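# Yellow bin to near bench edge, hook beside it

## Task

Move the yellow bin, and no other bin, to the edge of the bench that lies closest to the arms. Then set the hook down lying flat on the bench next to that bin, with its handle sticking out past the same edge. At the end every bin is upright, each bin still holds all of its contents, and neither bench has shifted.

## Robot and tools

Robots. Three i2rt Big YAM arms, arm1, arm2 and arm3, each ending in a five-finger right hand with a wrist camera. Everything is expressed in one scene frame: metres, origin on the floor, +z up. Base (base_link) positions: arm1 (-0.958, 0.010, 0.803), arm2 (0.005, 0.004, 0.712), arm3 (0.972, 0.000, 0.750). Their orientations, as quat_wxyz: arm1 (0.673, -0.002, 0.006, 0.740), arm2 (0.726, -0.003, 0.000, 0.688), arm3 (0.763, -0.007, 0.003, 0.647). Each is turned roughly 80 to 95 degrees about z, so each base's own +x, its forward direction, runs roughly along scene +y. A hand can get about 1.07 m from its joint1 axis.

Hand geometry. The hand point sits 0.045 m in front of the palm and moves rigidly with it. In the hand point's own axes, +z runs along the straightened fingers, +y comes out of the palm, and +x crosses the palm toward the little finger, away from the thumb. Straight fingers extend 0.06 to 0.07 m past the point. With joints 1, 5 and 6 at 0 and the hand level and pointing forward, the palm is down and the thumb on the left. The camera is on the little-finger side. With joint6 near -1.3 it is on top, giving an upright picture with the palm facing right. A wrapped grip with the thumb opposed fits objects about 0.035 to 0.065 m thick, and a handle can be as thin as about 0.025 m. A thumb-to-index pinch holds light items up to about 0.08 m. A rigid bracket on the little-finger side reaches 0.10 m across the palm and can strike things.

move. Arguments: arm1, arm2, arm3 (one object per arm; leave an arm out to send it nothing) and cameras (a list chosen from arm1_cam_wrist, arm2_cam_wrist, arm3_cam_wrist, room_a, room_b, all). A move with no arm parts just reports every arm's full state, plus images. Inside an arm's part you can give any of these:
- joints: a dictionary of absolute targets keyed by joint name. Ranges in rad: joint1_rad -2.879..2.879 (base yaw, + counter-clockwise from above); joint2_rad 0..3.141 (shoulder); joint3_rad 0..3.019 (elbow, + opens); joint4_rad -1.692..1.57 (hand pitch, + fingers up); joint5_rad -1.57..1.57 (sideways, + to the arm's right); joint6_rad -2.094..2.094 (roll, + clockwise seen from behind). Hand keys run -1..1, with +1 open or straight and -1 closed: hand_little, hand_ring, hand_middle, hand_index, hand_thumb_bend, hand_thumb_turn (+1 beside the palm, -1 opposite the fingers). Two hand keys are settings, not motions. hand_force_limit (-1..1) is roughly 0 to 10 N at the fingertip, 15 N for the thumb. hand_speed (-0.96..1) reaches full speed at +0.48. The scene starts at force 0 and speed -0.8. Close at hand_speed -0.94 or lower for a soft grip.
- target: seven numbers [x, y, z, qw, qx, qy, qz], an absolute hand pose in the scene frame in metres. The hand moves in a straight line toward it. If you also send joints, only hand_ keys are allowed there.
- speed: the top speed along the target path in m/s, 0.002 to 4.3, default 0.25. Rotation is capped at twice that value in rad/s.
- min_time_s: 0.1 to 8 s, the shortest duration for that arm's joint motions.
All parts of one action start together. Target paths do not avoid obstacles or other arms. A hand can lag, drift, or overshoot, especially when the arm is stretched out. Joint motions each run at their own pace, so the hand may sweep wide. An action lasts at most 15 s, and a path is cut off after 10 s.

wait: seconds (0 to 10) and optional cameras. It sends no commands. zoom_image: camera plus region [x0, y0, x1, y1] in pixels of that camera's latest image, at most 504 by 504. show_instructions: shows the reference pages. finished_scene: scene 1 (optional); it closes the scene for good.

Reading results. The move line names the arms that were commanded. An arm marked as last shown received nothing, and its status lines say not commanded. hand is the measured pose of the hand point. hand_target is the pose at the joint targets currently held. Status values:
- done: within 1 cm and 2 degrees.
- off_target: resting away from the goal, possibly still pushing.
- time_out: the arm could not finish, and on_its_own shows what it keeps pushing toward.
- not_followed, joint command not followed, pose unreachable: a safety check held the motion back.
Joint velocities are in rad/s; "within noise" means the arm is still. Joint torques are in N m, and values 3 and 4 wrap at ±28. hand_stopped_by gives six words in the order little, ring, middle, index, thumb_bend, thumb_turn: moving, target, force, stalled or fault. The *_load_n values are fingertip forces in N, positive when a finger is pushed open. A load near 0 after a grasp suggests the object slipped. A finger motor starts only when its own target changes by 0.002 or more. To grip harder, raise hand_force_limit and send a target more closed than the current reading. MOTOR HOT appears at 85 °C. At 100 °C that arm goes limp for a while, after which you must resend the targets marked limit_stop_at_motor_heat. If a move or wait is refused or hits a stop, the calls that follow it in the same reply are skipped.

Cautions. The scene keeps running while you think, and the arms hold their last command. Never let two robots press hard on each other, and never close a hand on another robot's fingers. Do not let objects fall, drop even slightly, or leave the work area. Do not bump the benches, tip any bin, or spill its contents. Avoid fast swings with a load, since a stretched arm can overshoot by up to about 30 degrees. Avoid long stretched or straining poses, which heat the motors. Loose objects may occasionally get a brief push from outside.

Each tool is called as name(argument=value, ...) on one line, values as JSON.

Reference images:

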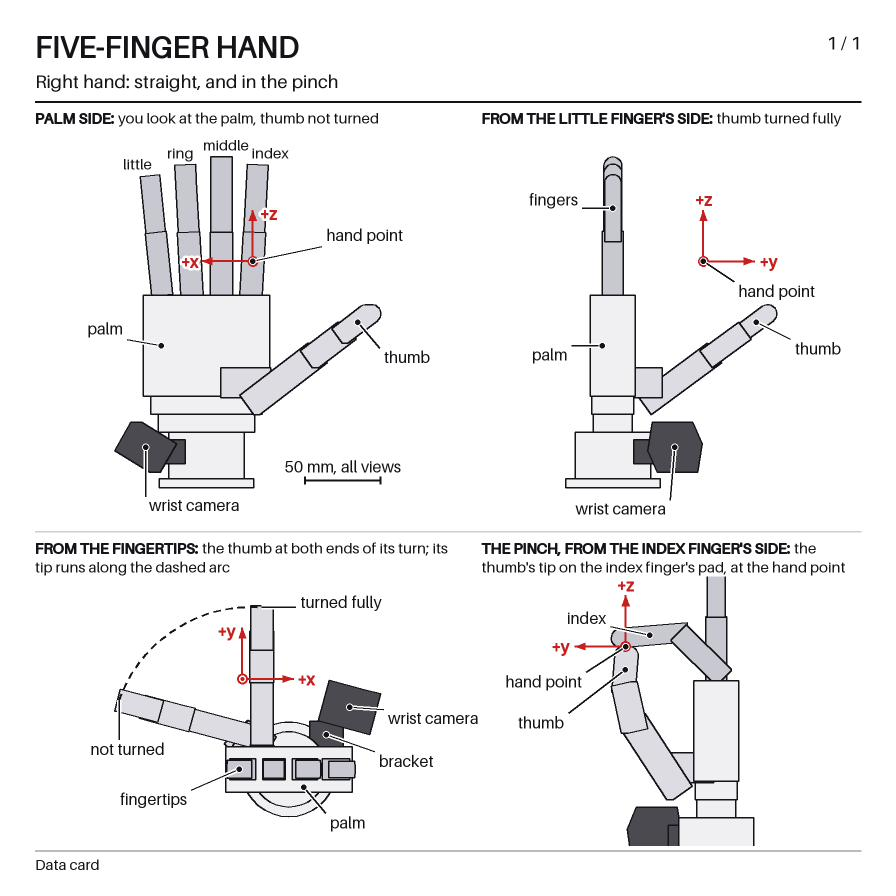

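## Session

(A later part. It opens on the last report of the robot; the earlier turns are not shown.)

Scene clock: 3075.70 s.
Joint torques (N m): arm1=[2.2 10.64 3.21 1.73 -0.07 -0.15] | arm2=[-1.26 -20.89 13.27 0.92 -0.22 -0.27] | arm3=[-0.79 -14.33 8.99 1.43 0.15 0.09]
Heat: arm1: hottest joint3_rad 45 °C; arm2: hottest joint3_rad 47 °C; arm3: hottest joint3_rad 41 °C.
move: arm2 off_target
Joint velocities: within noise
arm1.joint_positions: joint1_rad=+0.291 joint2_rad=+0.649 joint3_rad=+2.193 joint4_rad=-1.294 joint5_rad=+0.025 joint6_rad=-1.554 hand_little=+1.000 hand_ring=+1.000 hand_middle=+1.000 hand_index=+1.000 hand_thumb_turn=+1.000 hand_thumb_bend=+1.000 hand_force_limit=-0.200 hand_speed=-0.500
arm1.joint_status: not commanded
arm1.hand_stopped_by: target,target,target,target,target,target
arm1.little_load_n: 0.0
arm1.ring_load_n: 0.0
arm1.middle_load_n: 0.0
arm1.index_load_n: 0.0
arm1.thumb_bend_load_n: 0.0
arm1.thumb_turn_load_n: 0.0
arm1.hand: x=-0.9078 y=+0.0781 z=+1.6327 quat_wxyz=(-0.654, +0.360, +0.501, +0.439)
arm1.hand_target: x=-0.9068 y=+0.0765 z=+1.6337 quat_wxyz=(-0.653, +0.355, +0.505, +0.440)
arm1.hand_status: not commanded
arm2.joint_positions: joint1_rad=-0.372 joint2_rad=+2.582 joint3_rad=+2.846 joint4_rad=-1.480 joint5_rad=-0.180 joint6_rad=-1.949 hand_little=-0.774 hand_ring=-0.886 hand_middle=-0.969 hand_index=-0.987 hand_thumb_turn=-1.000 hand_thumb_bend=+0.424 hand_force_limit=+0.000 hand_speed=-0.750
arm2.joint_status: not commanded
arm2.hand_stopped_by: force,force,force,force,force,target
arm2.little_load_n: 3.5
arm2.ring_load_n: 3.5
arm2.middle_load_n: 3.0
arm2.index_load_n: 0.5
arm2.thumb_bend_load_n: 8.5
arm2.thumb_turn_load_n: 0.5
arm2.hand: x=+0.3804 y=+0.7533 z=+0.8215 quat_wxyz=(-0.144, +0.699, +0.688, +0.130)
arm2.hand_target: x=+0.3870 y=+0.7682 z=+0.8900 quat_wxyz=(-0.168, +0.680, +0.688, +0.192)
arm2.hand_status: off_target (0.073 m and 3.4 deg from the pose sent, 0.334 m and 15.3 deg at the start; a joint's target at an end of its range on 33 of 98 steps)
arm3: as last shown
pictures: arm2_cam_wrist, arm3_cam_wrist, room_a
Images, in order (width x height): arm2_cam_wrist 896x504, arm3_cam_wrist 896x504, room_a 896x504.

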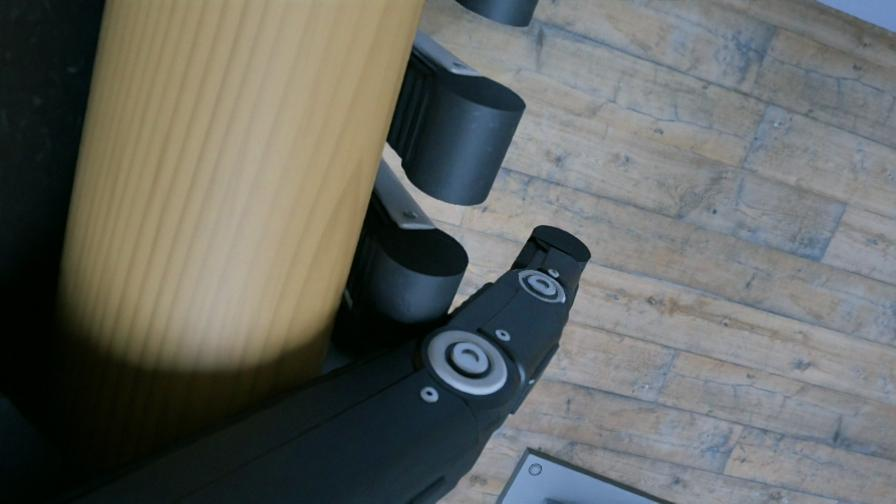

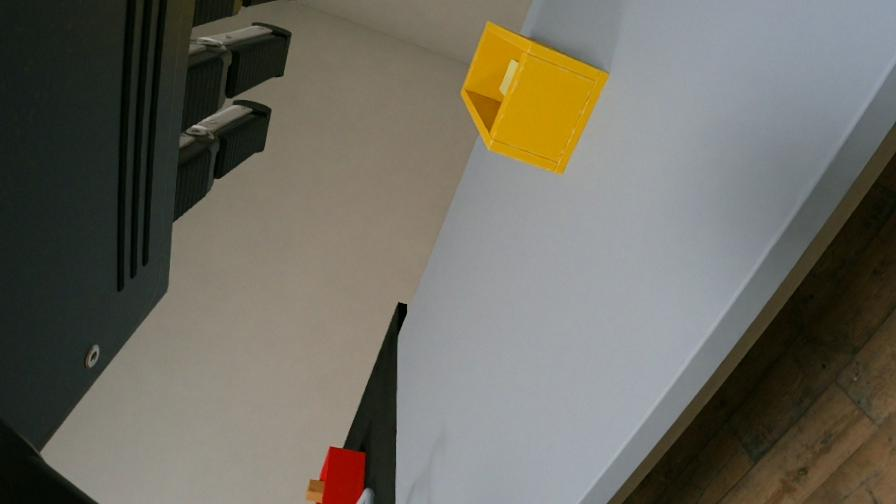

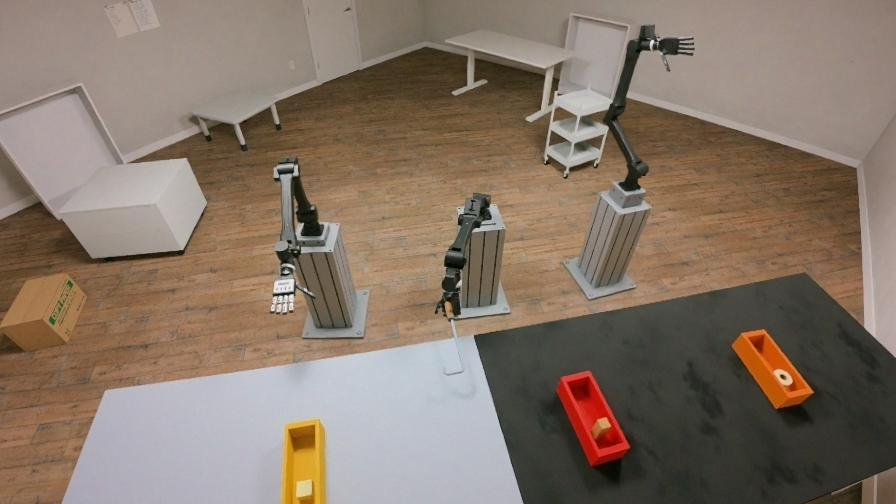

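move(arm2={"target": [0.40, 0.79, 0.82, -0.156, 0.6897, 0.6897, 0.156], "speed": 0.08}, cameras=["room_a", "arm2_cam_wrist"])

zoom_image(camera="room_a", region=[260, 220, 580, 420])

Scene clock: 3085.73 s.
Joint torques (N m): arm1=[2.26 10.99 3.21 1.72 -0.07 -0.15] | arm2=[-1.26 -22.42 12.48 1.54 -0.28 -0.22] | arm3=[-0.79 -14.27 8.94 1.4 0.17 0.11]
Heat: arm1: hottest joint3_rad 44 °C; arm2: hottest joint3_rad 50 °C; arm3: hottest joint3_rad 41 °C.
move: arm2 off_target
Joint velocities: within noise
arm1: as last shown
arm2.joint_positions: joint1_rad=-0.372 joint2_rad=+2.672 joint3_rad=+2.853 joint4_rad=-1.434 joint5_rad=-0.180 joint6_rad=-1.949 hand_little=-0.774 hand_ring=-0.886 hand_middle=-0.969 hand_index=-0.987 hand_thumb_turn=-1.000 hand_thumb_bend=+0.424 hand_force_limit=+0.000 hand_speed=-0.750
arm2.joint_status: not commanded
arm2.hand_stopped_by: force,force,force,force,force,target
arm2.little_load_n: 3.5
arm2.ring_load_n: 3.0
arm2.middle_load_n: 3.0
arm2.index_load_n: 0.0
arm2.thumb_bend_load_n: 8.5
arm2.thumb_turn_load_n: 0.5
arm2.hand: x=+0.3843 y=+0.7610 z=+0.7549 quat_wxyz=(-0.138, +0.702, +0.689, +0.113)
arm2.hand_target: x=+0.3966 y=+0.7826 z=+0.8215 quat_wxyz=(-0.164, +0.683, +0.689, +0.179)
arm2.hand_status: off_target (0.073 m and 5.5 deg from the pose sent, 0.042 m and 3.4 deg at the start; a joint's target at an end of its range on 32 of 43 steps)
arm3.joint_positions: joint1_rad=+0.137 joint2_rad=+1.702 joint3_rad=+1.211 joint4_rad=+0.513 joint5_rad=-0.021 joint6_rad=-0.004 hand_little=+1.000 hand_ring=+1.000 hand_middle=+1.000 hand_index=+1.000 hand_thumb_turn=+1.000 hand_thumb_bend=+1.000 hand_force_limit=+0.000 hand_speed=-0.300
arm3.joint_status: not commanded
arm3.hand_stopped_by: target,target,target,target,target,target
arm3.little_load_n: 0.0
arm3.ring_load_n: 0.0
arm3.middle_load_n: 0.0
arm3.index_load_n: 0.0
arm3.thumb_bend_load_n: 0.0
arm3.thumb_turn_load_n: 0.0
arm3.hand: x=+0.9575 y=+0.7493 z=+1.0012 quat_wxyz=(-0.710, +0.705, +0.001, +0.005)
arm3.hand_target: x=+0.9500 y=+0.7499 z=+1.0001 quat_wxyz=(-0.707, +0.707, +0.000, +0.000)
arm3.hand_status: not commanded
pictures: arm2_cam_wrist, room_a
Images, in order (width x height): arm2_cam_wrist 896x504, room_a 896x504.

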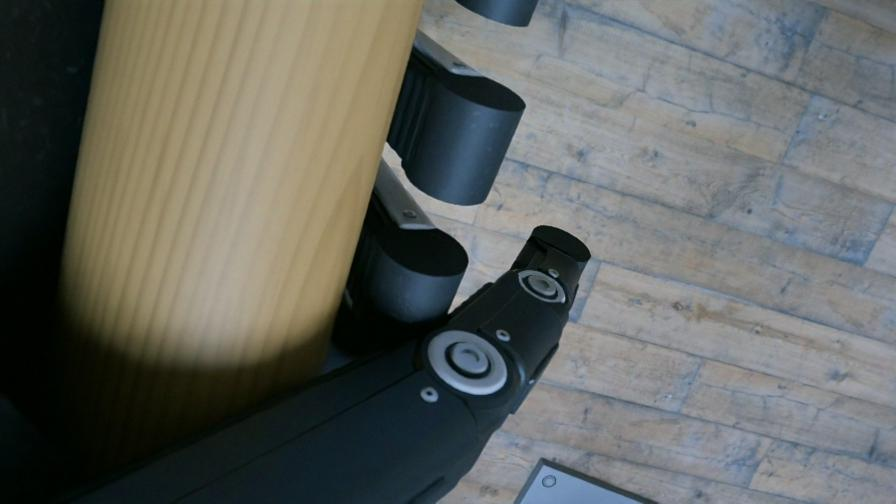

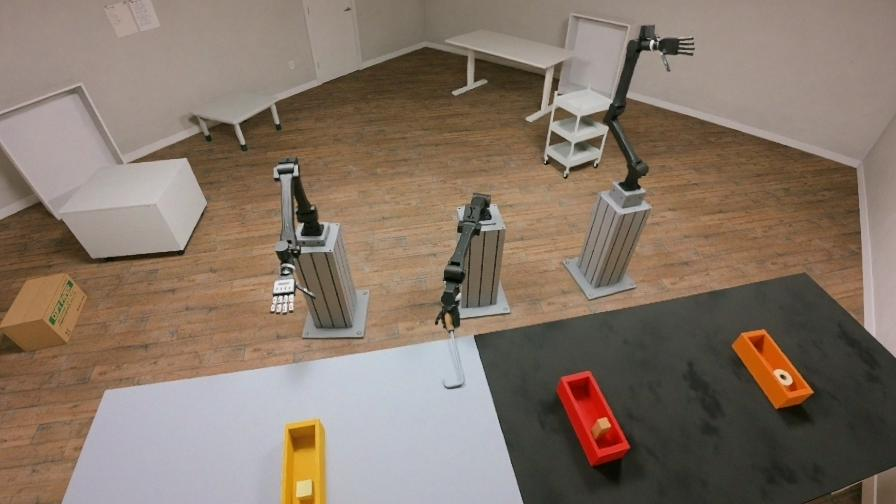

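Scaled by 1.575 from the camera's image (finer frame: 1280x720).

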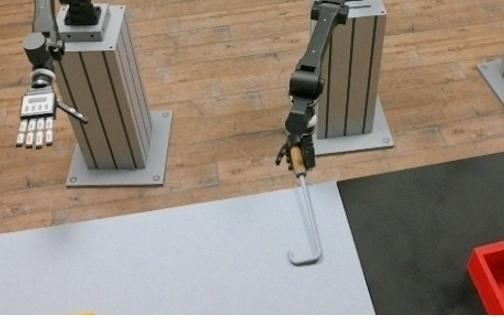

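move(arm2={"target": [0.405, 0.812, 0.823, -0.156, 0.6897, 0.6897, 0.156], "speed": 0.08}, cameras=["room_a"])

zoom_image(camera="room_a", region=[380, 280, 540, 400])

Scene clock: 3097.83 s.
Joint torques (N m): arm1=[2.26 10.87 3.21 1.72 -0.07 -0.15] | arm2=[-0.91 -20.66 12.94 1.57 -0.31 -0.27] | arm3=[-1.08 -14.27 9.01 1.37 0.2 0.1]
Heat: arm1: hottest joint3_rad 44 °C; arm2: hottest joint3_rad 52 °C; arm3: hottest joint3_rad 41 °C.
move: arm2 off_target
Joint velocities: within noise
arm1, arm3: as last shown
arm2.joint_positions: joint1_rad=-0.372 joint2_rad=+2.673 joint3_rad=+2.848 joint4_rad=-1.350 joint5_rad=-0.180 joint6_rad=-1.949 hand_little=-0.774 hand_ring=-0.886 hand_middle=-0.969 hand_index=-0.987 hand_thumb_turn=-1.000 hand_thumb_bend=+0.424 hand_force_limit=+0.000 hand_speed=-0.750
arm2.joint_status: not commanded
arm2.hand_stopped_by: force,force,force,force,force,target
arm2.little_load_n: 3.5
arm2.ring_load_n: 3.0
arm2.middle_load_n: 3.0
arm2.index_load_n: 0.0
arm2.thumb_bend_load_n: 8.5
arm2.thumb_turn_load_n: 0.5
arm2.hand: x=+0.3929 y=+0.7800 z=+0.7595 quat_wxyz=(-0.151, +0.695, +0.687, +0.149)
arm2.hand_target: x=+0.4013 y=+0.8040 z=+0.8244 quat_wxyz=(-0.177, +0.672, +0.686, +0.214)
arm2.hand_status: off_target (0.072 m and 1.2 deg from the pose sent, 0.088 m and 5.5 deg at the start; a joint's target at an end of its range on 27 of 30 steps)
Images, in order (width x height): room_a 896x504.

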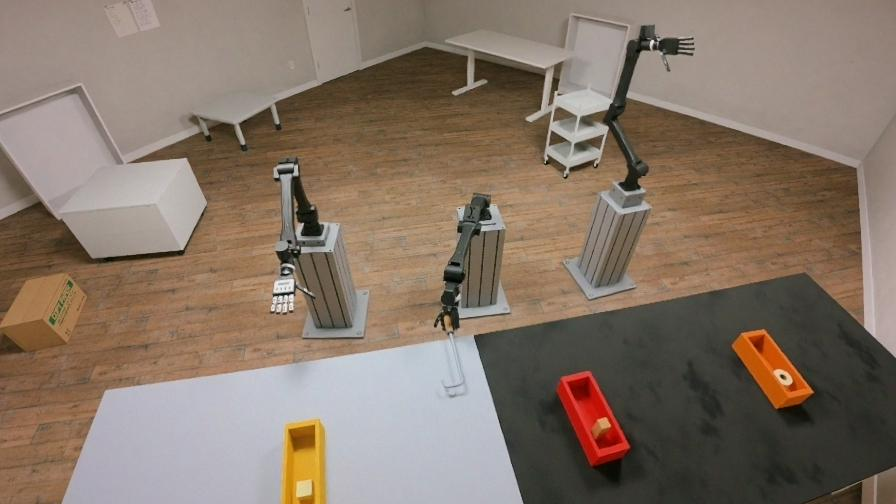

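Scaled by 3.150 from the camera's image (finer frame: 1280x720).

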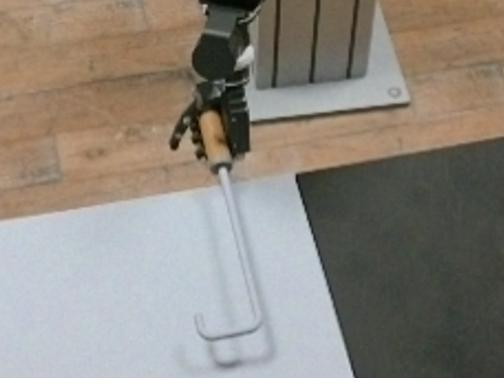

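move(arm2={"target": [0.405, 0.814, 0.802, -0.156, 0.6897, 0.6897, 0.156], "speed": 0.06}, cameras=["room_a"])

zoom_image(camera="room_a", region=[380, 280, 540, 400])

Scene clock: 3109.00 s.
Joint torques (N m): arm1=[2.08 10.81 3.22 1.74 -0.08 -0.14] | arm2=[-0.21 -21.77 13.3 1.68 -0.31 -0.18] | arm3=[-1.2 -14.62 9.01 1.47 0.16 0.11]
Heat: arm1: hottest joint3_rad 44 °C; arm2: hottest joint3_rad 51 °C; arm3: hottest joint3_rad 41 °C.
move: arm2 off_target
Joint velocities: within noise
arm1, arm3: as last shown
arm2.joint_positions: joint1_rad=-0.372 joint2_rad=+2.700 joint3_rad=+2.846 joint4_rad=-1.334 joint5_rad=-0.180 joint6_rad=-1.949 hand_little=-0.774 hand_ring=-0.886 hand_middle=-0.969 hand_index=-0.987 hand_thumb_turn=-1.000 hand_thumb_bend=+0.424 hand_force_limit=+0.000 hand_speed=-0.750
arm2.joint_status: not commanded
arm2.hand_stopped_by: force,force,force,force,force,target
arm2.little_load_n: 3.5
arm2.ring_load_n: 3.0
arm2.middle_load_n: 3.0
arm2.index_load_n: 0.0
arm2.thumb_bend_load_n: 8.0
arm2.thumb_turn_load_n: 0.5
arm2.hand: x=+0.3935 y=+0.7811 z=+0.7368 quat_wxyz=(-0.149, +0.696, +0.688, +0.143)
arm2.hand_target: x=+0.4013 y=+0.8060 z=+0.8036 quat_wxyz=(-0.175, +0.674, +0.687, +0.207)
arm2.hand_status: off_target (0.074 m and 1.9 deg from the pose sent, 0.055 m and 1.1 deg at the start; a joint's target at an end of its range on 40 of 47 steps)
arm3.thumb_turn_load_n: -0.5
Images, in order (width x height): room_a 896x504.

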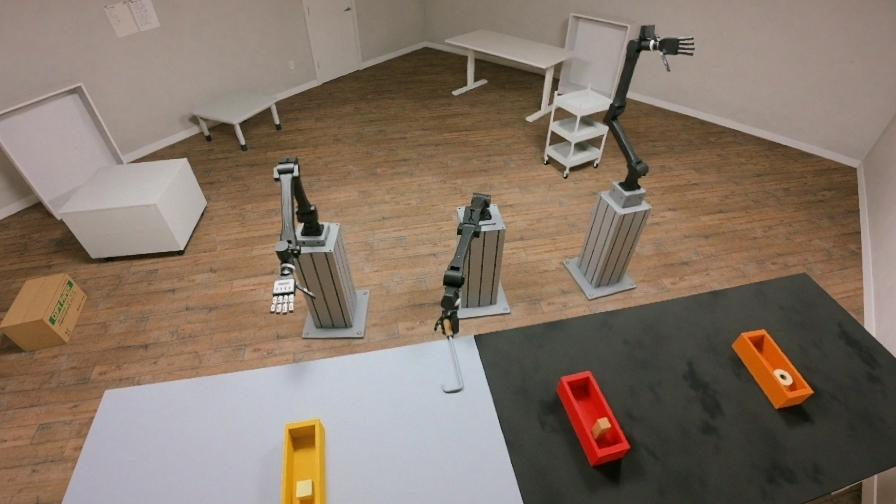

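Scaled by 3.150 from the camera's image (finer frame: 1280x720).

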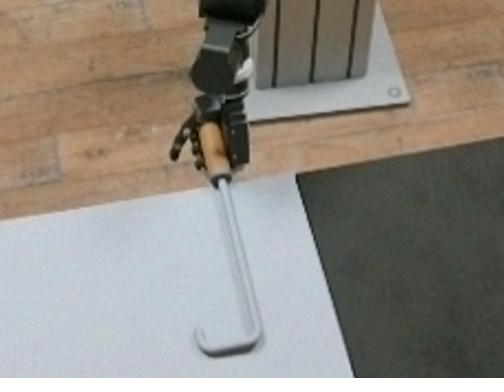

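move(arm2={"target": [0.405, 0.814, 0.788, -0.156, 0.6897, 0.6897, 0.156], "speed": 0.06}, cameras=["room_a"])

zoom_image(camera="room_a", region=[380, 280, 540, 400])

Scene clock: 3119.30 s.
Joint torques (N m): arm1=[2.37 10.64 3.25 1.77 -0.08 -0.12] | arm2=[-0.21 -21.07 12.96 1.81 -0.29 -0.26] | arm3=[-0.67 -14.51 8.98 1.42 0.17 0.1]
Heat: arm1: hottest joint3_rad 44 °C; arm2: hottest joint3_rad 55 °C; arm3: hottest joint3_rad 41 °C.
move: arm2 off_target
Joint velocities: within noise
arm1, arm3: as last shown
arm2.joint_positions: joint1_rad=-0.372 joint2_rad=+2.706 joint3_rad=+2.848 joint4_rad=-1.326 joint5_rad=-0.180 joint6_rad=-1.951 hand_little=-0.774 hand_ring=-0.886 hand_middle=-0.969 hand_index=-0.987 hand_thumb_turn=-1.000 hand_thumb_bend=+0.424 hand_force_limit=+0.000 hand_speed=-0.750
arm2.joint_status: not commanded
arm2.hand_stopped_by: force,force,force,force,force,target
arm2.little_load_n: 3.0
arm2.ring_load_n: 3.0
arm2.middle_load_n: 3.0
arm2.index_load_n: 0.0
arm2.thumb_bend_load_n: 8.0
arm2.thumb_turn_load_n: 0.5
arm2.hand: x=+0.3944 y=+0.7828 z=+0.7337 quat_wxyz=(-0.150, +0.695, +0.688, +0.145)
arm2.hand_target: x=+0.4019 y=+0.8071 z=+0.7895 quat_wxyz=(-0.173, +0.676, +0.687, +0.203)
arm2.hand_status: off_target (0.064 m and 1.6 deg from the pose sent, 0.062 m and 1.9 deg at the start; a joint's target at an end of its range on 37 of 44 steps)
arm3.index_load_n: -0.5
arm3.thumb_turn_load_n: 0.0
Images, in order (width x height): room_a 896x504.

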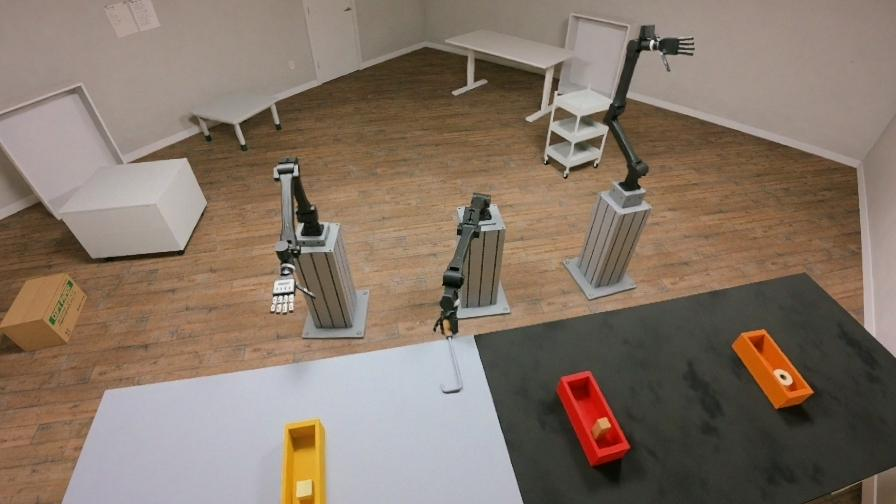

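Scaled by 3.150 from the camera's image (finer frame: 1280x720).

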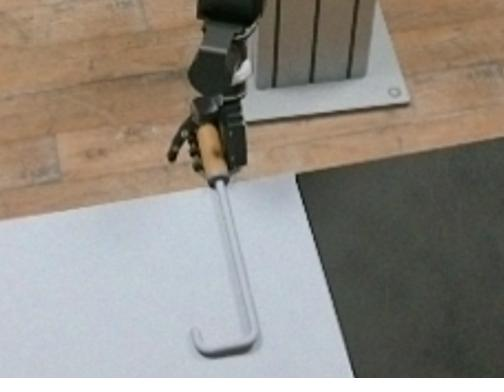

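move(arm2={"joints": {"hand_thumb_bend": 1, "hand_speed": -0.6}})

move(arm2={"joints": {"hand_little": -0.4, "hand_ring": -0.4, "hand_middle": -0.4, "hand_index": -0.4, "hand_speed": -0.7}}, cameras=["arm2_cam_wrist", "room_a"])

zoom_image(camera="room_a", region=[380, 280, 540, 400])

Scene clock: 3142.17 s.
Joint torques (N m): arm1=[2.14 10.7 3.18 1.74 -0.07 -0.15] | arm2=[-0.15 -21.48 13.23 1.69 -0.33 -0.22] | arm3=[-0.91 -14.15 8.99 1.44 0.17 0.11]
Heat: arm1: hottest joint3_rad 44 °C; arm2: hottest joint3_rad 53 °C; arm3: hottest joint3_rad 41 °C.
move: arm2 done
Joint velocities: within noise
arm1, arm3: as last shown
arm2.joint_positions: joint1_rad=-0.372 joint2_rad=+2.706 joint3_rad=+2.849 joint4_rad=-1.326 joint5_rad=-0.180 joint6_rad=-1.952 hand_little=-0.774 hand_ring=-0.886 hand_middle=-0.969 hand_index=-0.987 hand_thumb_turn=-1.000 hand_thumb_bend=+1.000 hand_force_limit=+0.000 hand_speed=-0.600
arm2.joint_status: all done
arm2.hand_stopped_by: force,force,force,force,target,target
arm2.little_load_n: 3.0
arm2.ring_load_n: 2.5
arm2.middle_load_n: 2.0
arm2.index_load_n: 0.0
arm2.thumb_bend_load_n: 0.0
arm2.thumb_turn_load_n: 0.0
arm2.hand: x=+0.3946 y=+0.7831 z=+0.7343 quat_wxyz=(-0.150, +0.695, +0.688, +0.146)
arm2.hand_target: x=+0.4019 y=+0.8071 z=+0.7895 quat_wxyz=(-0.173, +0.676, +0.687, +0.203)
arm2.hand_status: not commanded
arm3.index_load_n: 0.0
pictures: none

Scene clock: 3143.37 s.
Joint torques (N m): arm1=[2.14 10.7 3.28 1.72 -0.07 -0.14] | arm2=[-0.91 -20.72 12.49 1.58 -0.22 -0.17] | arm3=[-1.03 -14.39 8.96 1.39 0.16 0.12]
Heat: arm1: hottest joint3_rad 44 °C; arm2: hottest joint3_rad 53 °C; arm3: hottest joint3_rad 41 °C.
move: arm2 done
Joint velocities: within noise
arm1, arm3: as last shown
arm2.joint_positions: joint1_rad=-0.372 joint2_rad=+2.706 joint3_rad=+2.859 joint4_rad=-1.320 joint5_rad=-0.181 joint6_rad=-1.952 hand_little=-0.400 hand_ring=-0.400 hand_middle=-0.400 hand_index=-0.400 hand_thumb_turn=-1.000 hand_thumb_bend=+1.000 hand_force_limit=+0.000 hand_speed=-0.700
arm2.joint_status: all done
arm2.hand_stopped_by: target,target,target,target,target,target
arm2.little_load_n: 0.5
arm2.ring_load_n: 0.0
arm2.middle_load_n: 0.0
arm2.index_load_n: 0.0
arm2.thumb_bend_load_n: 0.0
arm2.thumb_turn_load_n: 0.0
arm2.hand: x=+0.3958 y=+0.7866 z=+0.7396 quat_wxyz=(-0.153, +0.693, +0.688, +0.153)
arm2.hand_target: x=+0.4019 y=+0.8072 z=+0.7895 quat_wxyz=(-0.173, +0.675, +0.687, +0.203)
arm2.hand_status: not commanded
arm3.thumb_turn_load_n: -0.5
Images, in order (width x height): arm2_cam_wrist 896x504, room_a 896x504.

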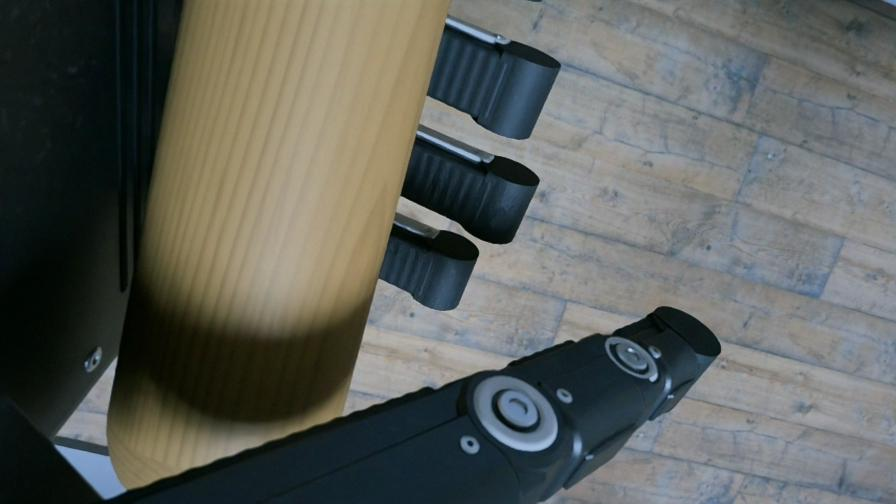

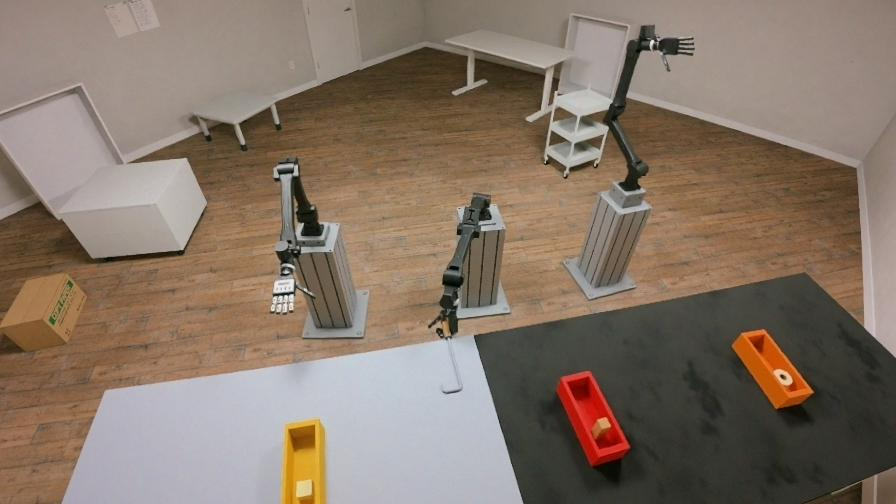

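Scaled by 3.150 from the camera's image (finer frame: 1280x720).

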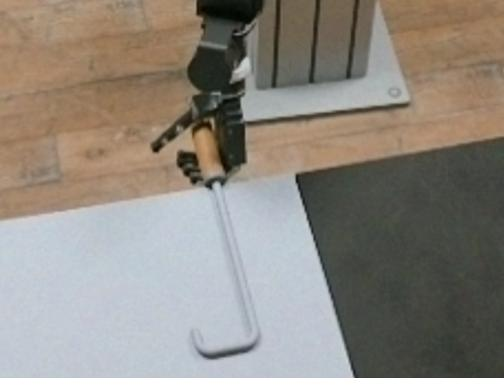

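move(arm2={"target": [0.403, 0.765, 0.782, -0.156, 0.6897, 0.6897, 0.156], "speed": 0.08}, cameras=["arm2_cam_wrist", "room_a"])

zoom_image(camera="room_a", region=[380, 280, 540, 400])

Scene clock: 3155.33 s.
Joint torques (N m): arm1=[2.32 10.75 3.23 1.74 -0.07 -0.15] | arm2=[-1.55 -22.83 7.8 0.9 -0.16 -0.16] | arm3=[-0.85 -14.56 8.94 1.44 0.17 0.12]
Heat: arm1: hottest joint3_rad 44 °C; arm2: hottest joint3_rad 52 °C; arm3: hottest joint3_rad 41 °C.
move: arm2 off_target
Joint velocities: within noise
arm1, arm3: as last shown
arm1.middle_load_n: 0.5
arm2.joint_positions: joint1_rad=-0.379 joint2_rad=+2.578 joint3_rad=+2.624 joint4_rad=-1.279 joint5_rad=-0.190 joint6_rad=-1.965 hand_little=-0.400 hand_ring=-0.400 hand_middle=-0.400 hand_index=-0.400 hand_thumb_turn=-1.000 hand_thumb_bend=+1.000 hand_force_limit=+0.000 hand_speed=-0.700
arm2.joint_status: not commanded
arm2.hand_stopped_by: target,target,target,target,target,target
arm2.little_load_n: 0.5
arm2.ring_load_n: 0.0
arm2.middle_load_n: 0.0
arm2.index_load_n: 0.0
arm2.thumb_bend_load_n: 0.0
arm2.thumb_turn_load_n: 0.0
arm2.hand: x=+0.3872 y=+0.7596 z=+0.7398 quat_wxyz=(-0.145, +0.696, +0.693, +0.122)
arm2.hand_target: x=+0.4023 y=+0.7639 z=+0.7820 quat_wxyz=(-0.155, +0.690, +0.690, +0.156)
arm2.hand_status: off_target (0.045 m and 4.2 deg from the pose sent, 0.048 m and 0.7 deg at the start)
arm3.index_load_n: -0.5
Images, in order (width x height): arm2_cam_wrist 896x504, room_a 896x504.

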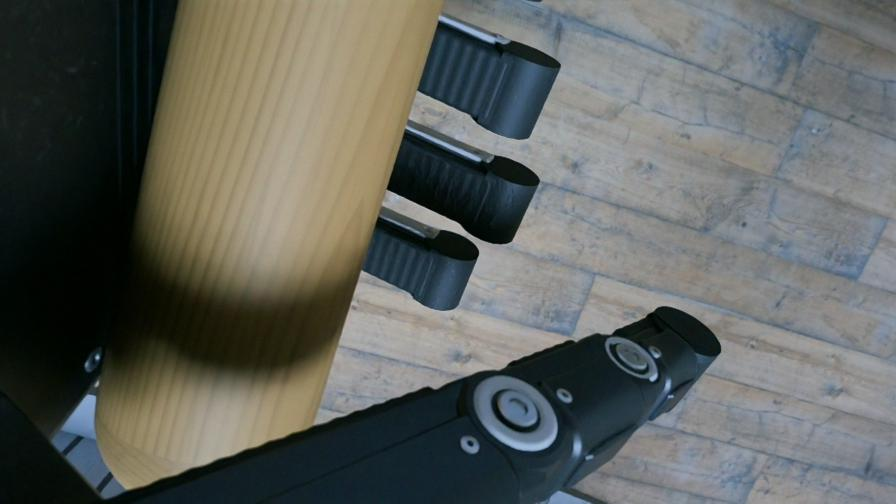

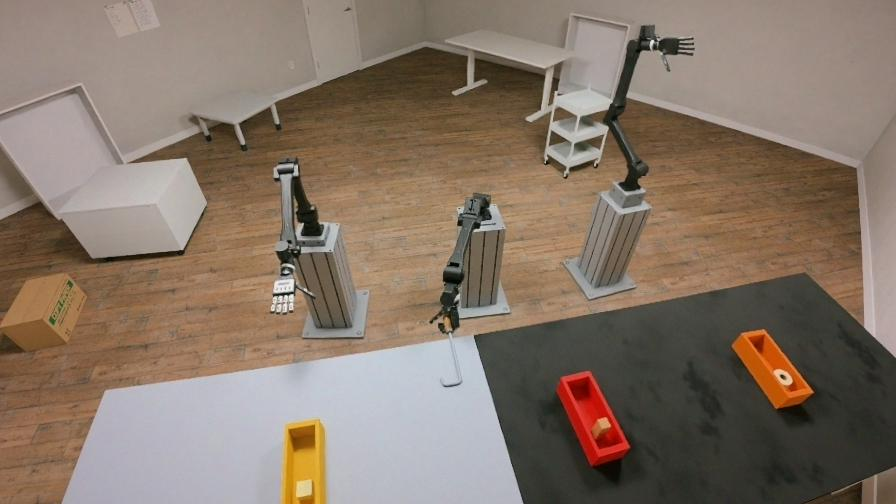

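Scaled by 3.150 from the camera's image (finer frame: 1280x720).

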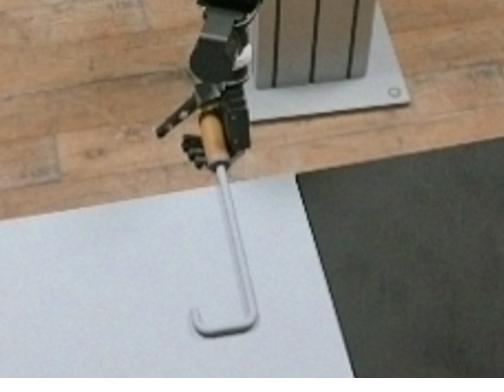

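move(arm2={"joints": {"hand_little": -1, "hand_ring": -1, "hand_middle": -1, "hand_index": -1, "hand_speed": -0.85, "hand_force_limit": 0.2}})

move(arm2={"target": [0.405, 0.82, 0.788, -0.156, 0.6897, 0.6897, 0.156], "speed": 0.08}, cameras=["arm2_cam_wrist", "room_a"])

zoom_image(camera="room_a", region=[380, 280, 540, 400])

Scene clock: 3177.13 s.
Joint torques (N m): arm1=[2.2 10.93 3.19 1.69 -0.09 -0.16] | arm2=[-1.85 -22.01 8.72 1.1 -0.1 -0.2] | arm3=[-0.67 -14.1 8.99 1.48 0.16 0.11]
Heat: arm1: hottest joint3_rad 43 °C; arm2: hottest joint3_rad 49 °C; arm3: hottest joint3_rad 41 °C.
move: arm2 off_target
Joint velocities: within noise
arm1.joint_positions: joint1_rad=+0.291 joint2_rad=+0.649 joint3_rad=+2.193 joint4_rad=-1.294 joint5_rad=+0.025 joint6_rad=-1.554 hand_little=+1.000 hand_ring=+1.000 hand_middle=+1.000 hand_index=+1.000 hand_thumb_turn=+1.000 hand_thumb_bend=+1.000 hand_force_limit=-0.200 hand_speed=-0.500
arm1.joint_status: not commanded
arm1.hand_stopped_by: target,target,target,target,target,target
arm1.little_load_n: 0.0
arm1.ring_load_n: 0.0
arm1.middle_load_n: 0.0
arm1.index_load_n: 0.0
arm1.thumb_bend_load_n: 0.0
arm1.thumb_turn_load_n: 0.0
arm1.hand: x=-0.9078 y=+0.0781 z=+1.6327 quat_wxyz=(-0.654, +0.360, +0.501, +0.439)
arm1.hand_target: x=-0.9068 y=+0.0765 z=+1.6337 quat_wxyz=(-0.653, +0.355, +0.505, +0.440)
arm1.hand_status: not commanded
arm2.joint_positions: joint1_rad=-0.381 joint2_rad=+2.578 joint3_rad=+2.613 joint4_rad=-1.279 joint5_rad=-0.191 joint6_rad=-1.965 hand_little=-0.827 hand_ring=-0.925 hand_middle=-0.995 hand_index=-1.000 hand_thumb_turn=-1.000 hand_thumb_bend=+1.000 hand_force_limit=+0.200 hand_speed=-0.850
arm2.joint_status: hand_little off_target (ended at -0.827, target -1.000); hand_ring off_target (ended at -0.925, target -1.000); the others done
arm2.hand_stopped_by: force,force,force,target,target,target
arm2.little_load_n: 5.0
arm2.ring_load_n: 6.5
arm2.middle_load_n: 6.0
arm2.index_load_n: 0.0
arm2.thumb_bend_load_n: 0.0
arm2.thumb_turn_load_n: 0.0
arm2.hand: x=+0.3881 y=+0.7562 z=+0.7348 quat_wxyz=(-0.143, +0.698, +0.692, +0.117)
arm2.hand_target: x=+0.4024 y=+0.7637 z=+0.7818 quat_wxyz=(-0.155, +0.690, +0.690, +0.156)
arm2.hand_status: not commanded
arm3: as last shown
arm3.thumb_turn_load_n: 0.0
pictures: none

Scene clock: 3178.40 s.
Joint torques (N m): arm1=[2.2 10.81 3.25 1.7 -0.08 -0.15] | arm2=[0.85 -21.71 13.08 1.57 -0.2 0] | arm3=[-0.79 -14.21 8.92 1.43 0.16 0.11]
Heat: arm1: hottest joint3_rad 43 °C; arm2: hottest joint3_rad 49 °C; arm3: hottest joint3_rad 41 °C.
move: arm2 off_target
Joint velocities: within noise
arm1: as last shown
arm2.joint_positions: joint1_rad=-0.381 joint2_rad=+2.716 joint3_rad=+2.850 joint4_rad=-1.309 joint5_rad=-0.183 joint6_rad=-1.965 hand_little=-0.827 hand_ring=-0.925 hand_middle=-0.995 hand_index=-1.000 hand_thumb_turn=-1.000 hand_thumb_bend=+1.000 hand_force_limit=+0.200 hand_speed=-0.850
arm2.joint_status: not commanded
arm2.hand_stopped_by: force,force,force,target,target,target
arm2.little_load_n: 3.5
arm2.ring_load_n: 5.5
arm2.middle_load_n: 5.0
arm2.index_load_n: 0.0
arm2.thumb_bend_load_n: 0.0
arm2.thumb_turn_load_n: 0.0
arm2.hand: x=+0.4023 y=+0.7840 z=+0.7280 quat_wxyz=(-0.151, +0.692, +0.690, +0.150)
arm2.hand_target: x=+0.4012 y=+0.8127 z=+0.7897 quat_wxyz=(-0.177, +0.673, +0.687, +0.211)
arm2.hand_status: off_target (0.070 m and 0.9 deg from the pose sent, 0.085 m and 4.8 deg at the start; a joint's target at an end of its range on 26 of 38 steps)
arm3.joint_positions: joint1_rad=+0.137 joint2_rad=+1.702 joint3_rad=+1.211 joint4_rad=+0.513 joint5_rad=-0.021 joint6_rad=-0.004 hand_little=+1.000 hand_ring=+1.000 hand_middle=+1.000 hand_index=+1.000 hand_thumb_turn=+1.000 hand_thumb_bend=+1.000 hand_force_limit=+0.000 hand_speed=-0.300
arm3.joint_status: not commanded
arm3.hand_stopped_by: target,target,target,target,target,target
arm3.little_load_n: 0.0
arm3.ring_load_n: 0.0
arm3.middle_load_n: 0.0
arm3.index_load_n: 0.0
arm3.thumb_bend_load_n: 0.0
arm3.thumb_turn_load_n: 0.0
arm3.hand: x=+0.9575 y=+0.7493 z=+1.0012 quat_wxyz=(-0.710, +0.705, +0.001, +0.005)
arm3.hand_target: x=+0.9500 y=+0.7499 z=+1.0001 quat_wxyz=(-0.707, +0.707, +0.000, +0.000)
arm3.hand_status: not commanded
Images, in order (width x height): arm2_cam_wrist 896x504, room_a 896x504.

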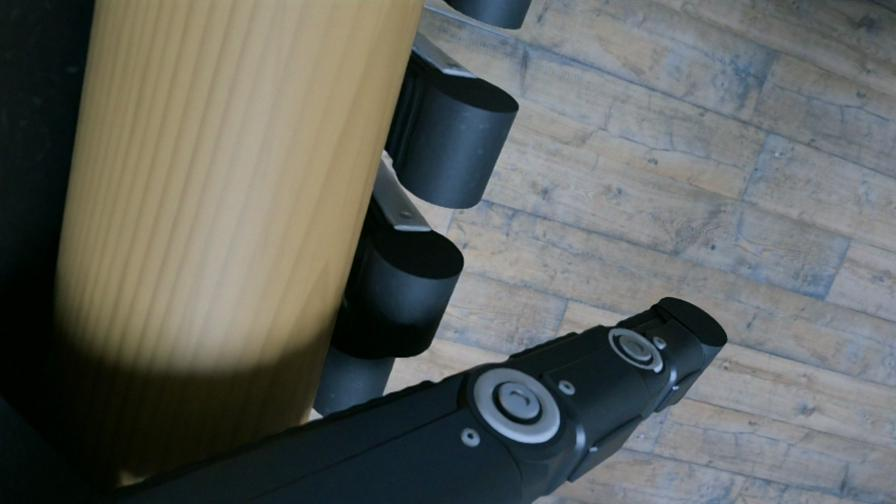

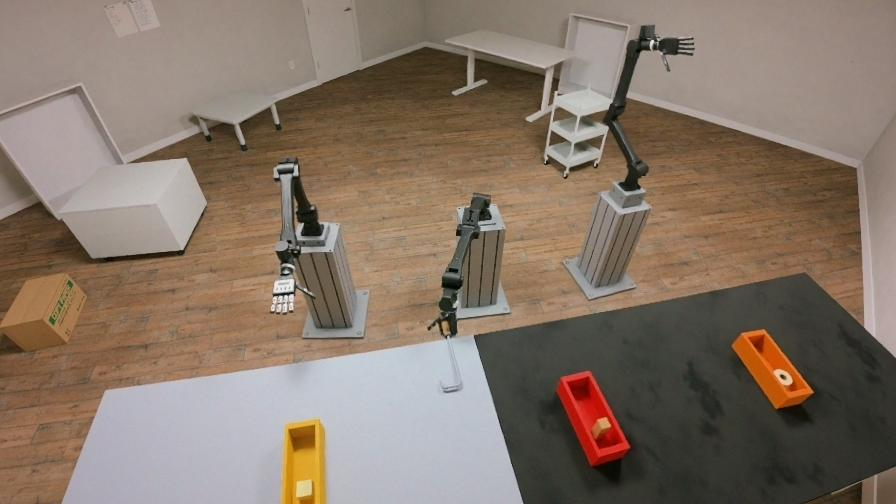

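Scaled by 3.150 from the camera's image (finer frame: 1280x720).

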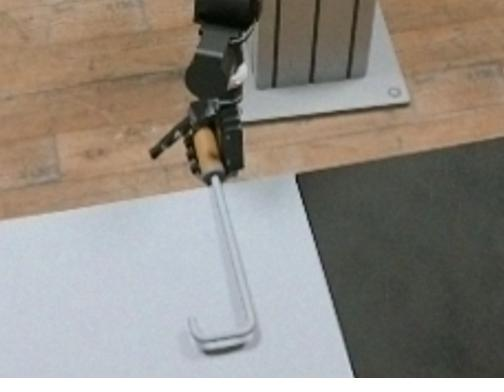

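move(arm2={"target": [0.403, 0.82, 0.805, -0.156, 0.6897, 0.6897, 0.156], "speed": 0.05}, cameras=["room_a"])

zoom_image(camera="room_a", region=[380, 280, 540, 400])

Scene clock: 3187.83 s.
Joint torques (N m): arm1=[2.2 10.99 3.18 1.73 -0.07 -0.14] | arm2=[0.62 -22.83 13.33 0.87 -0.15 -0.02] | arm3=[-0.67 -14.21 8.98 1.33 0.15 0.11]
Heat: arm1: hottest joint3_rad 43 °C; arm2: hottest joint3_rad 51 °C; arm3: hottest joint3_rad 41 °C.
move: arm2 off_target
Joint velocities: within noise
arm1, arm3: as last shown
arm2.joint_positions: joint1_rad=-0.380 joint2_rad=+2.716 joint3_rad=+2.845 joint4_rad=-1.295 joint5_rad=-0.183 joint6_rad=-1.965 hand_little=-0.827 hand_ring=-0.925 hand_middle=-0.995 hand_index=-1.000 hand_thumb_turn=-1.000 hand_thumb_bend=+1.000 hand_force_limit=+0.200 hand_speed=-0.850
arm2.joint_status: not commanded
arm2.hand_stopped_by: force,force,force,target,target,target
arm2.little_load_n: 3.0
arm2.ring_load_n: 5.0
arm2.middle_load_n: 5.0
arm2.index_load_n: 0.0
arm2.thumb_bend_load_n: 0.0
arm2.thumb_turn_load_n: -0.5
arm2.hand: x=+0.4032 y=+0.7863 z=+0.7274 quat_wxyz=(-0.152, +0.691, +0.690, +0.154)
arm2.hand_target: x=+0.3993 y=+0.8124 z=+0.8054 quat_wxyz=(-0.179, +0.671, +0.686, +0.216)
arm2.hand_status: off_target (0.085 m and 0.5 deg from the pose sent, 0.085 m and 0.9 deg at the start; a joint's target at an end of its range on 45 of 51 steps)
arm3.middle_load_n: -0.5
arm3.index_load_n: -0.5
arm3.thumb_turn_load_n: -0.5
Images, in order (width x height): room_a 896x504.

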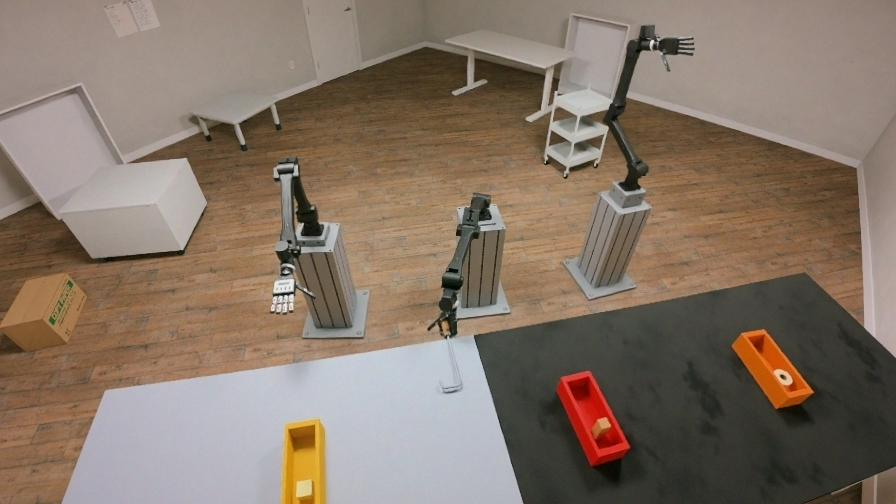

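Scaled by 3.150 from the camera's image (finer frame: 1280x720).

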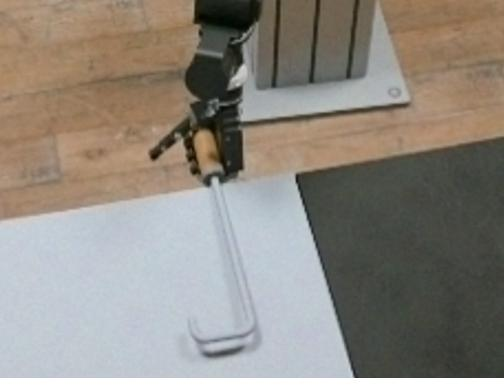

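move(arm2={"joints": {"joint4_rad": -1.36}, "min_time_s": 1.5}, cameras=["room_a"])

zoom_image(camera="room_a", region=[380, 280, 540, 400])

Scene clock: 3198.50 s.
Joint torques (N m): arm1=[2.2 10.81 3.23 1.68 -0.1 -0.14] | arm2=[0.5 -21.3 12.41 0.53 -0.15 -0.04] | arm3=[-0.85 -14.33 8.95 1.31 0.16 0.11]
Heat: arm1: hottest joint3_rad 43 °C; arm2: hottest joint3_rad 54 °C; arm3: hottest joint3_rad 41 °C.
move: arm2 done
Joint velocities: within noise
arm1, arm3: as last shown
arm2.joint_positions: joint1_rad=-0.380 joint2_rad=+2.716 joint3_rad=+2.860 joint4_rad=-1.359 joint5_rad=-0.183 joint6_rad=-1.965 hand_little=-0.827 hand_ring=-0.925 hand_middle=-0.995 hand_index=-1.000 hand_thumb_turn=-1.000 hand_thumb_bend=+1.000 hand_force_limit=+0.200 hand_speed=-0.850
arm2.joint_status: all done
arm2.hand_stopped_by: force,force,force,target,target,target
arm2.little_load_n: 3.0
arm2.ring_load_n: 5.0
arm2.middle_load_n: 5.5
arm2.index_load_n: 0.0
arm2.thumb_bend_load_n: 0.0
arm2.thumb_turn_load_n: 0.0
arm2.hand: x=+0.3970 y=+0.7745 z=+0.7282 quat_wxyz=(-0.144, +0.696, +0.691, +0.132)
arm2.hand_target: x=+0.3913 y=+0.7944 z=+0.7952 quat_wxyz=(-0.165, +0.681, +0.691, +0.180)
arm2.hand_status: not commanded
arm3.ring_load_n: -0.5
arm3.middle_load_n: 0.0
arm3.index_load_n: 0.0
arm3.thumb_turn_load_n: 0.0
Images, in order (width x height): room_a 896x504.

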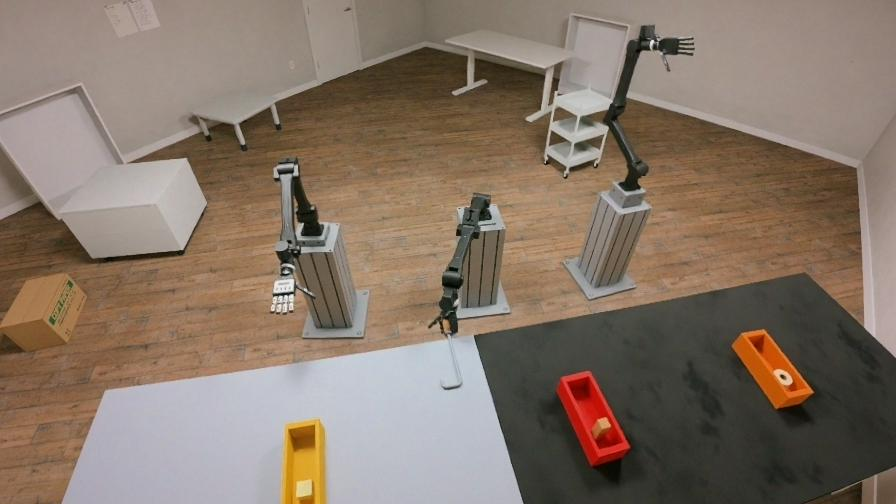

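Scaled by 3.150 from the camera's image (finer frame: 1280x720).

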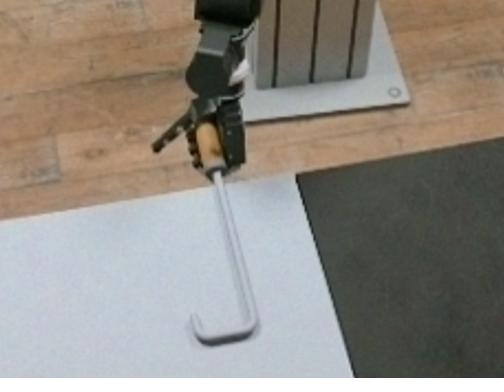

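move(arm2={"joints": {"hand_ring": 1, "hand_middle": 1, "hand_index": 1, "hand_little": -0.1, "hand_speed": -0.7}}, cameras=["arm2_cam_wrist", "room_a"])

zoom_image(camera="room_a", region=[380, 280, 540, 400])

Scene clock: 3211.40 s.
Joint torques (N m): arm1=[2.32 10.87 3.23 1.73 -0.07 -0.14] | arm2=[-0.79 -21.83 11.25 0.27 -0.2 -0.07] | arm3=[-0.79 -14.27 8.95 1.32 0.18 0.11]
Heat: arm1: hottest joint3_rad 43 °C; arm2: hottest joint3_rad 52 °C; arm3: hottest joint3_rad 41 °C.
move: arm2 done
Joint velocities: within noise
arm1, arm3: as last shown
arm1.thumb_turn_load_n: -0.5
arm2.joint_positions: joint1_rad=-0.379 joint2_rad=+2.709 joint3_rad=+2.876 joint4_rad=-1.359 joint5_rad=-0.183 joint6_rad=-1.965 hand_little=-0.100 hand_ring=+1.000 hand_middle=+1.000 hand_index=+1.000 hand_thumb_turn=-1.000 hand_thumb_bend=+1.000 hand_force_limit=+0.200 hand_speed=-0.700
arm2.joint_status: all done
arm2.hand_stopped_by: target,target,target,target,target,target
arm2.little_load_n: 0.0
arm2.ring_load_n: 0.0
arm2.middle_load_n: 0.0
arm2.index_load_n: 0.0
arm2.thumb_bend_load_n: 0.0
arm2.thumb_turn_load_n: 0.0
arm2.hand: x=+0.3976 y=+0.7785 z=+0.7415 quat_wxyz=(-0.148, +0.693, +0.691, +0.142)
arm2.hand_target: x=+0.3914 y=+0.7944 z=+0.7953 quat_wxyz=(-0.165, +0.681, +0.691, +0.180)
arm2.hand_status: not commanded
arm3.ring_load_n: 0.0
Images, in order (width x height): arm2_cam_wrist 896x504, room_a 896x504.

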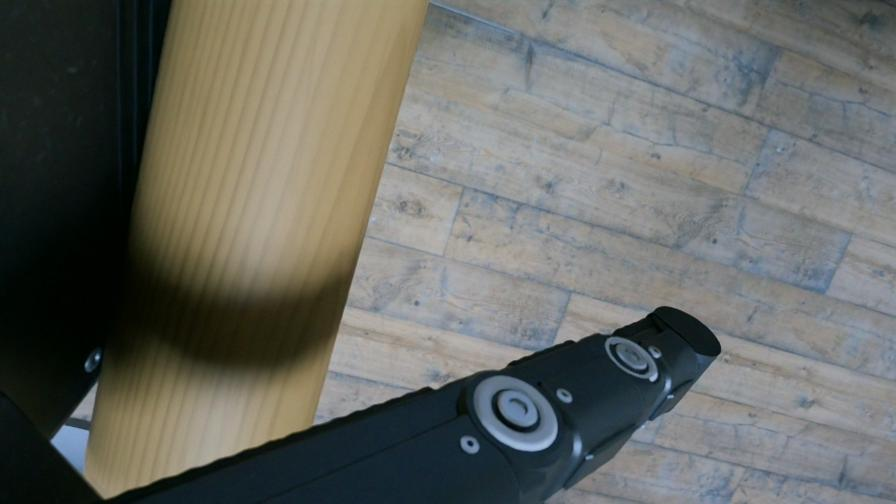

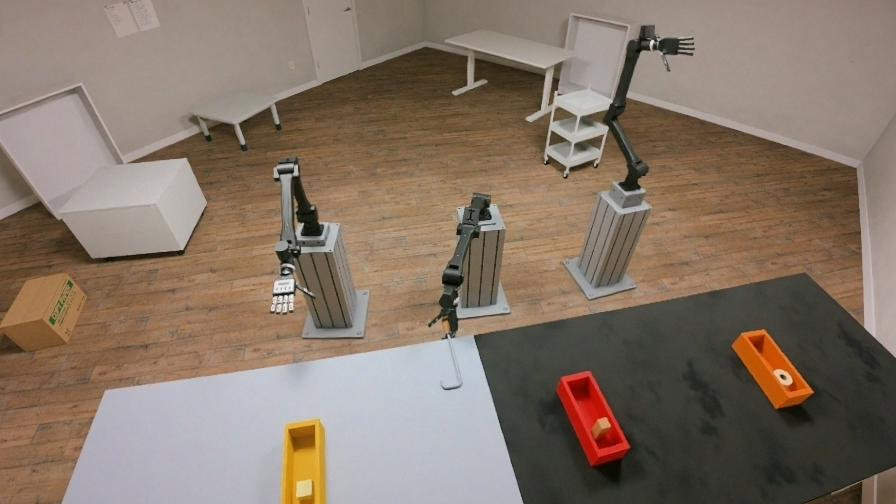

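Scaled by 3.150 from the camera's image (finer frame: 1280x720).

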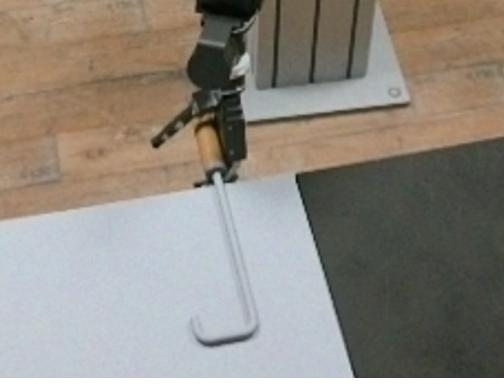

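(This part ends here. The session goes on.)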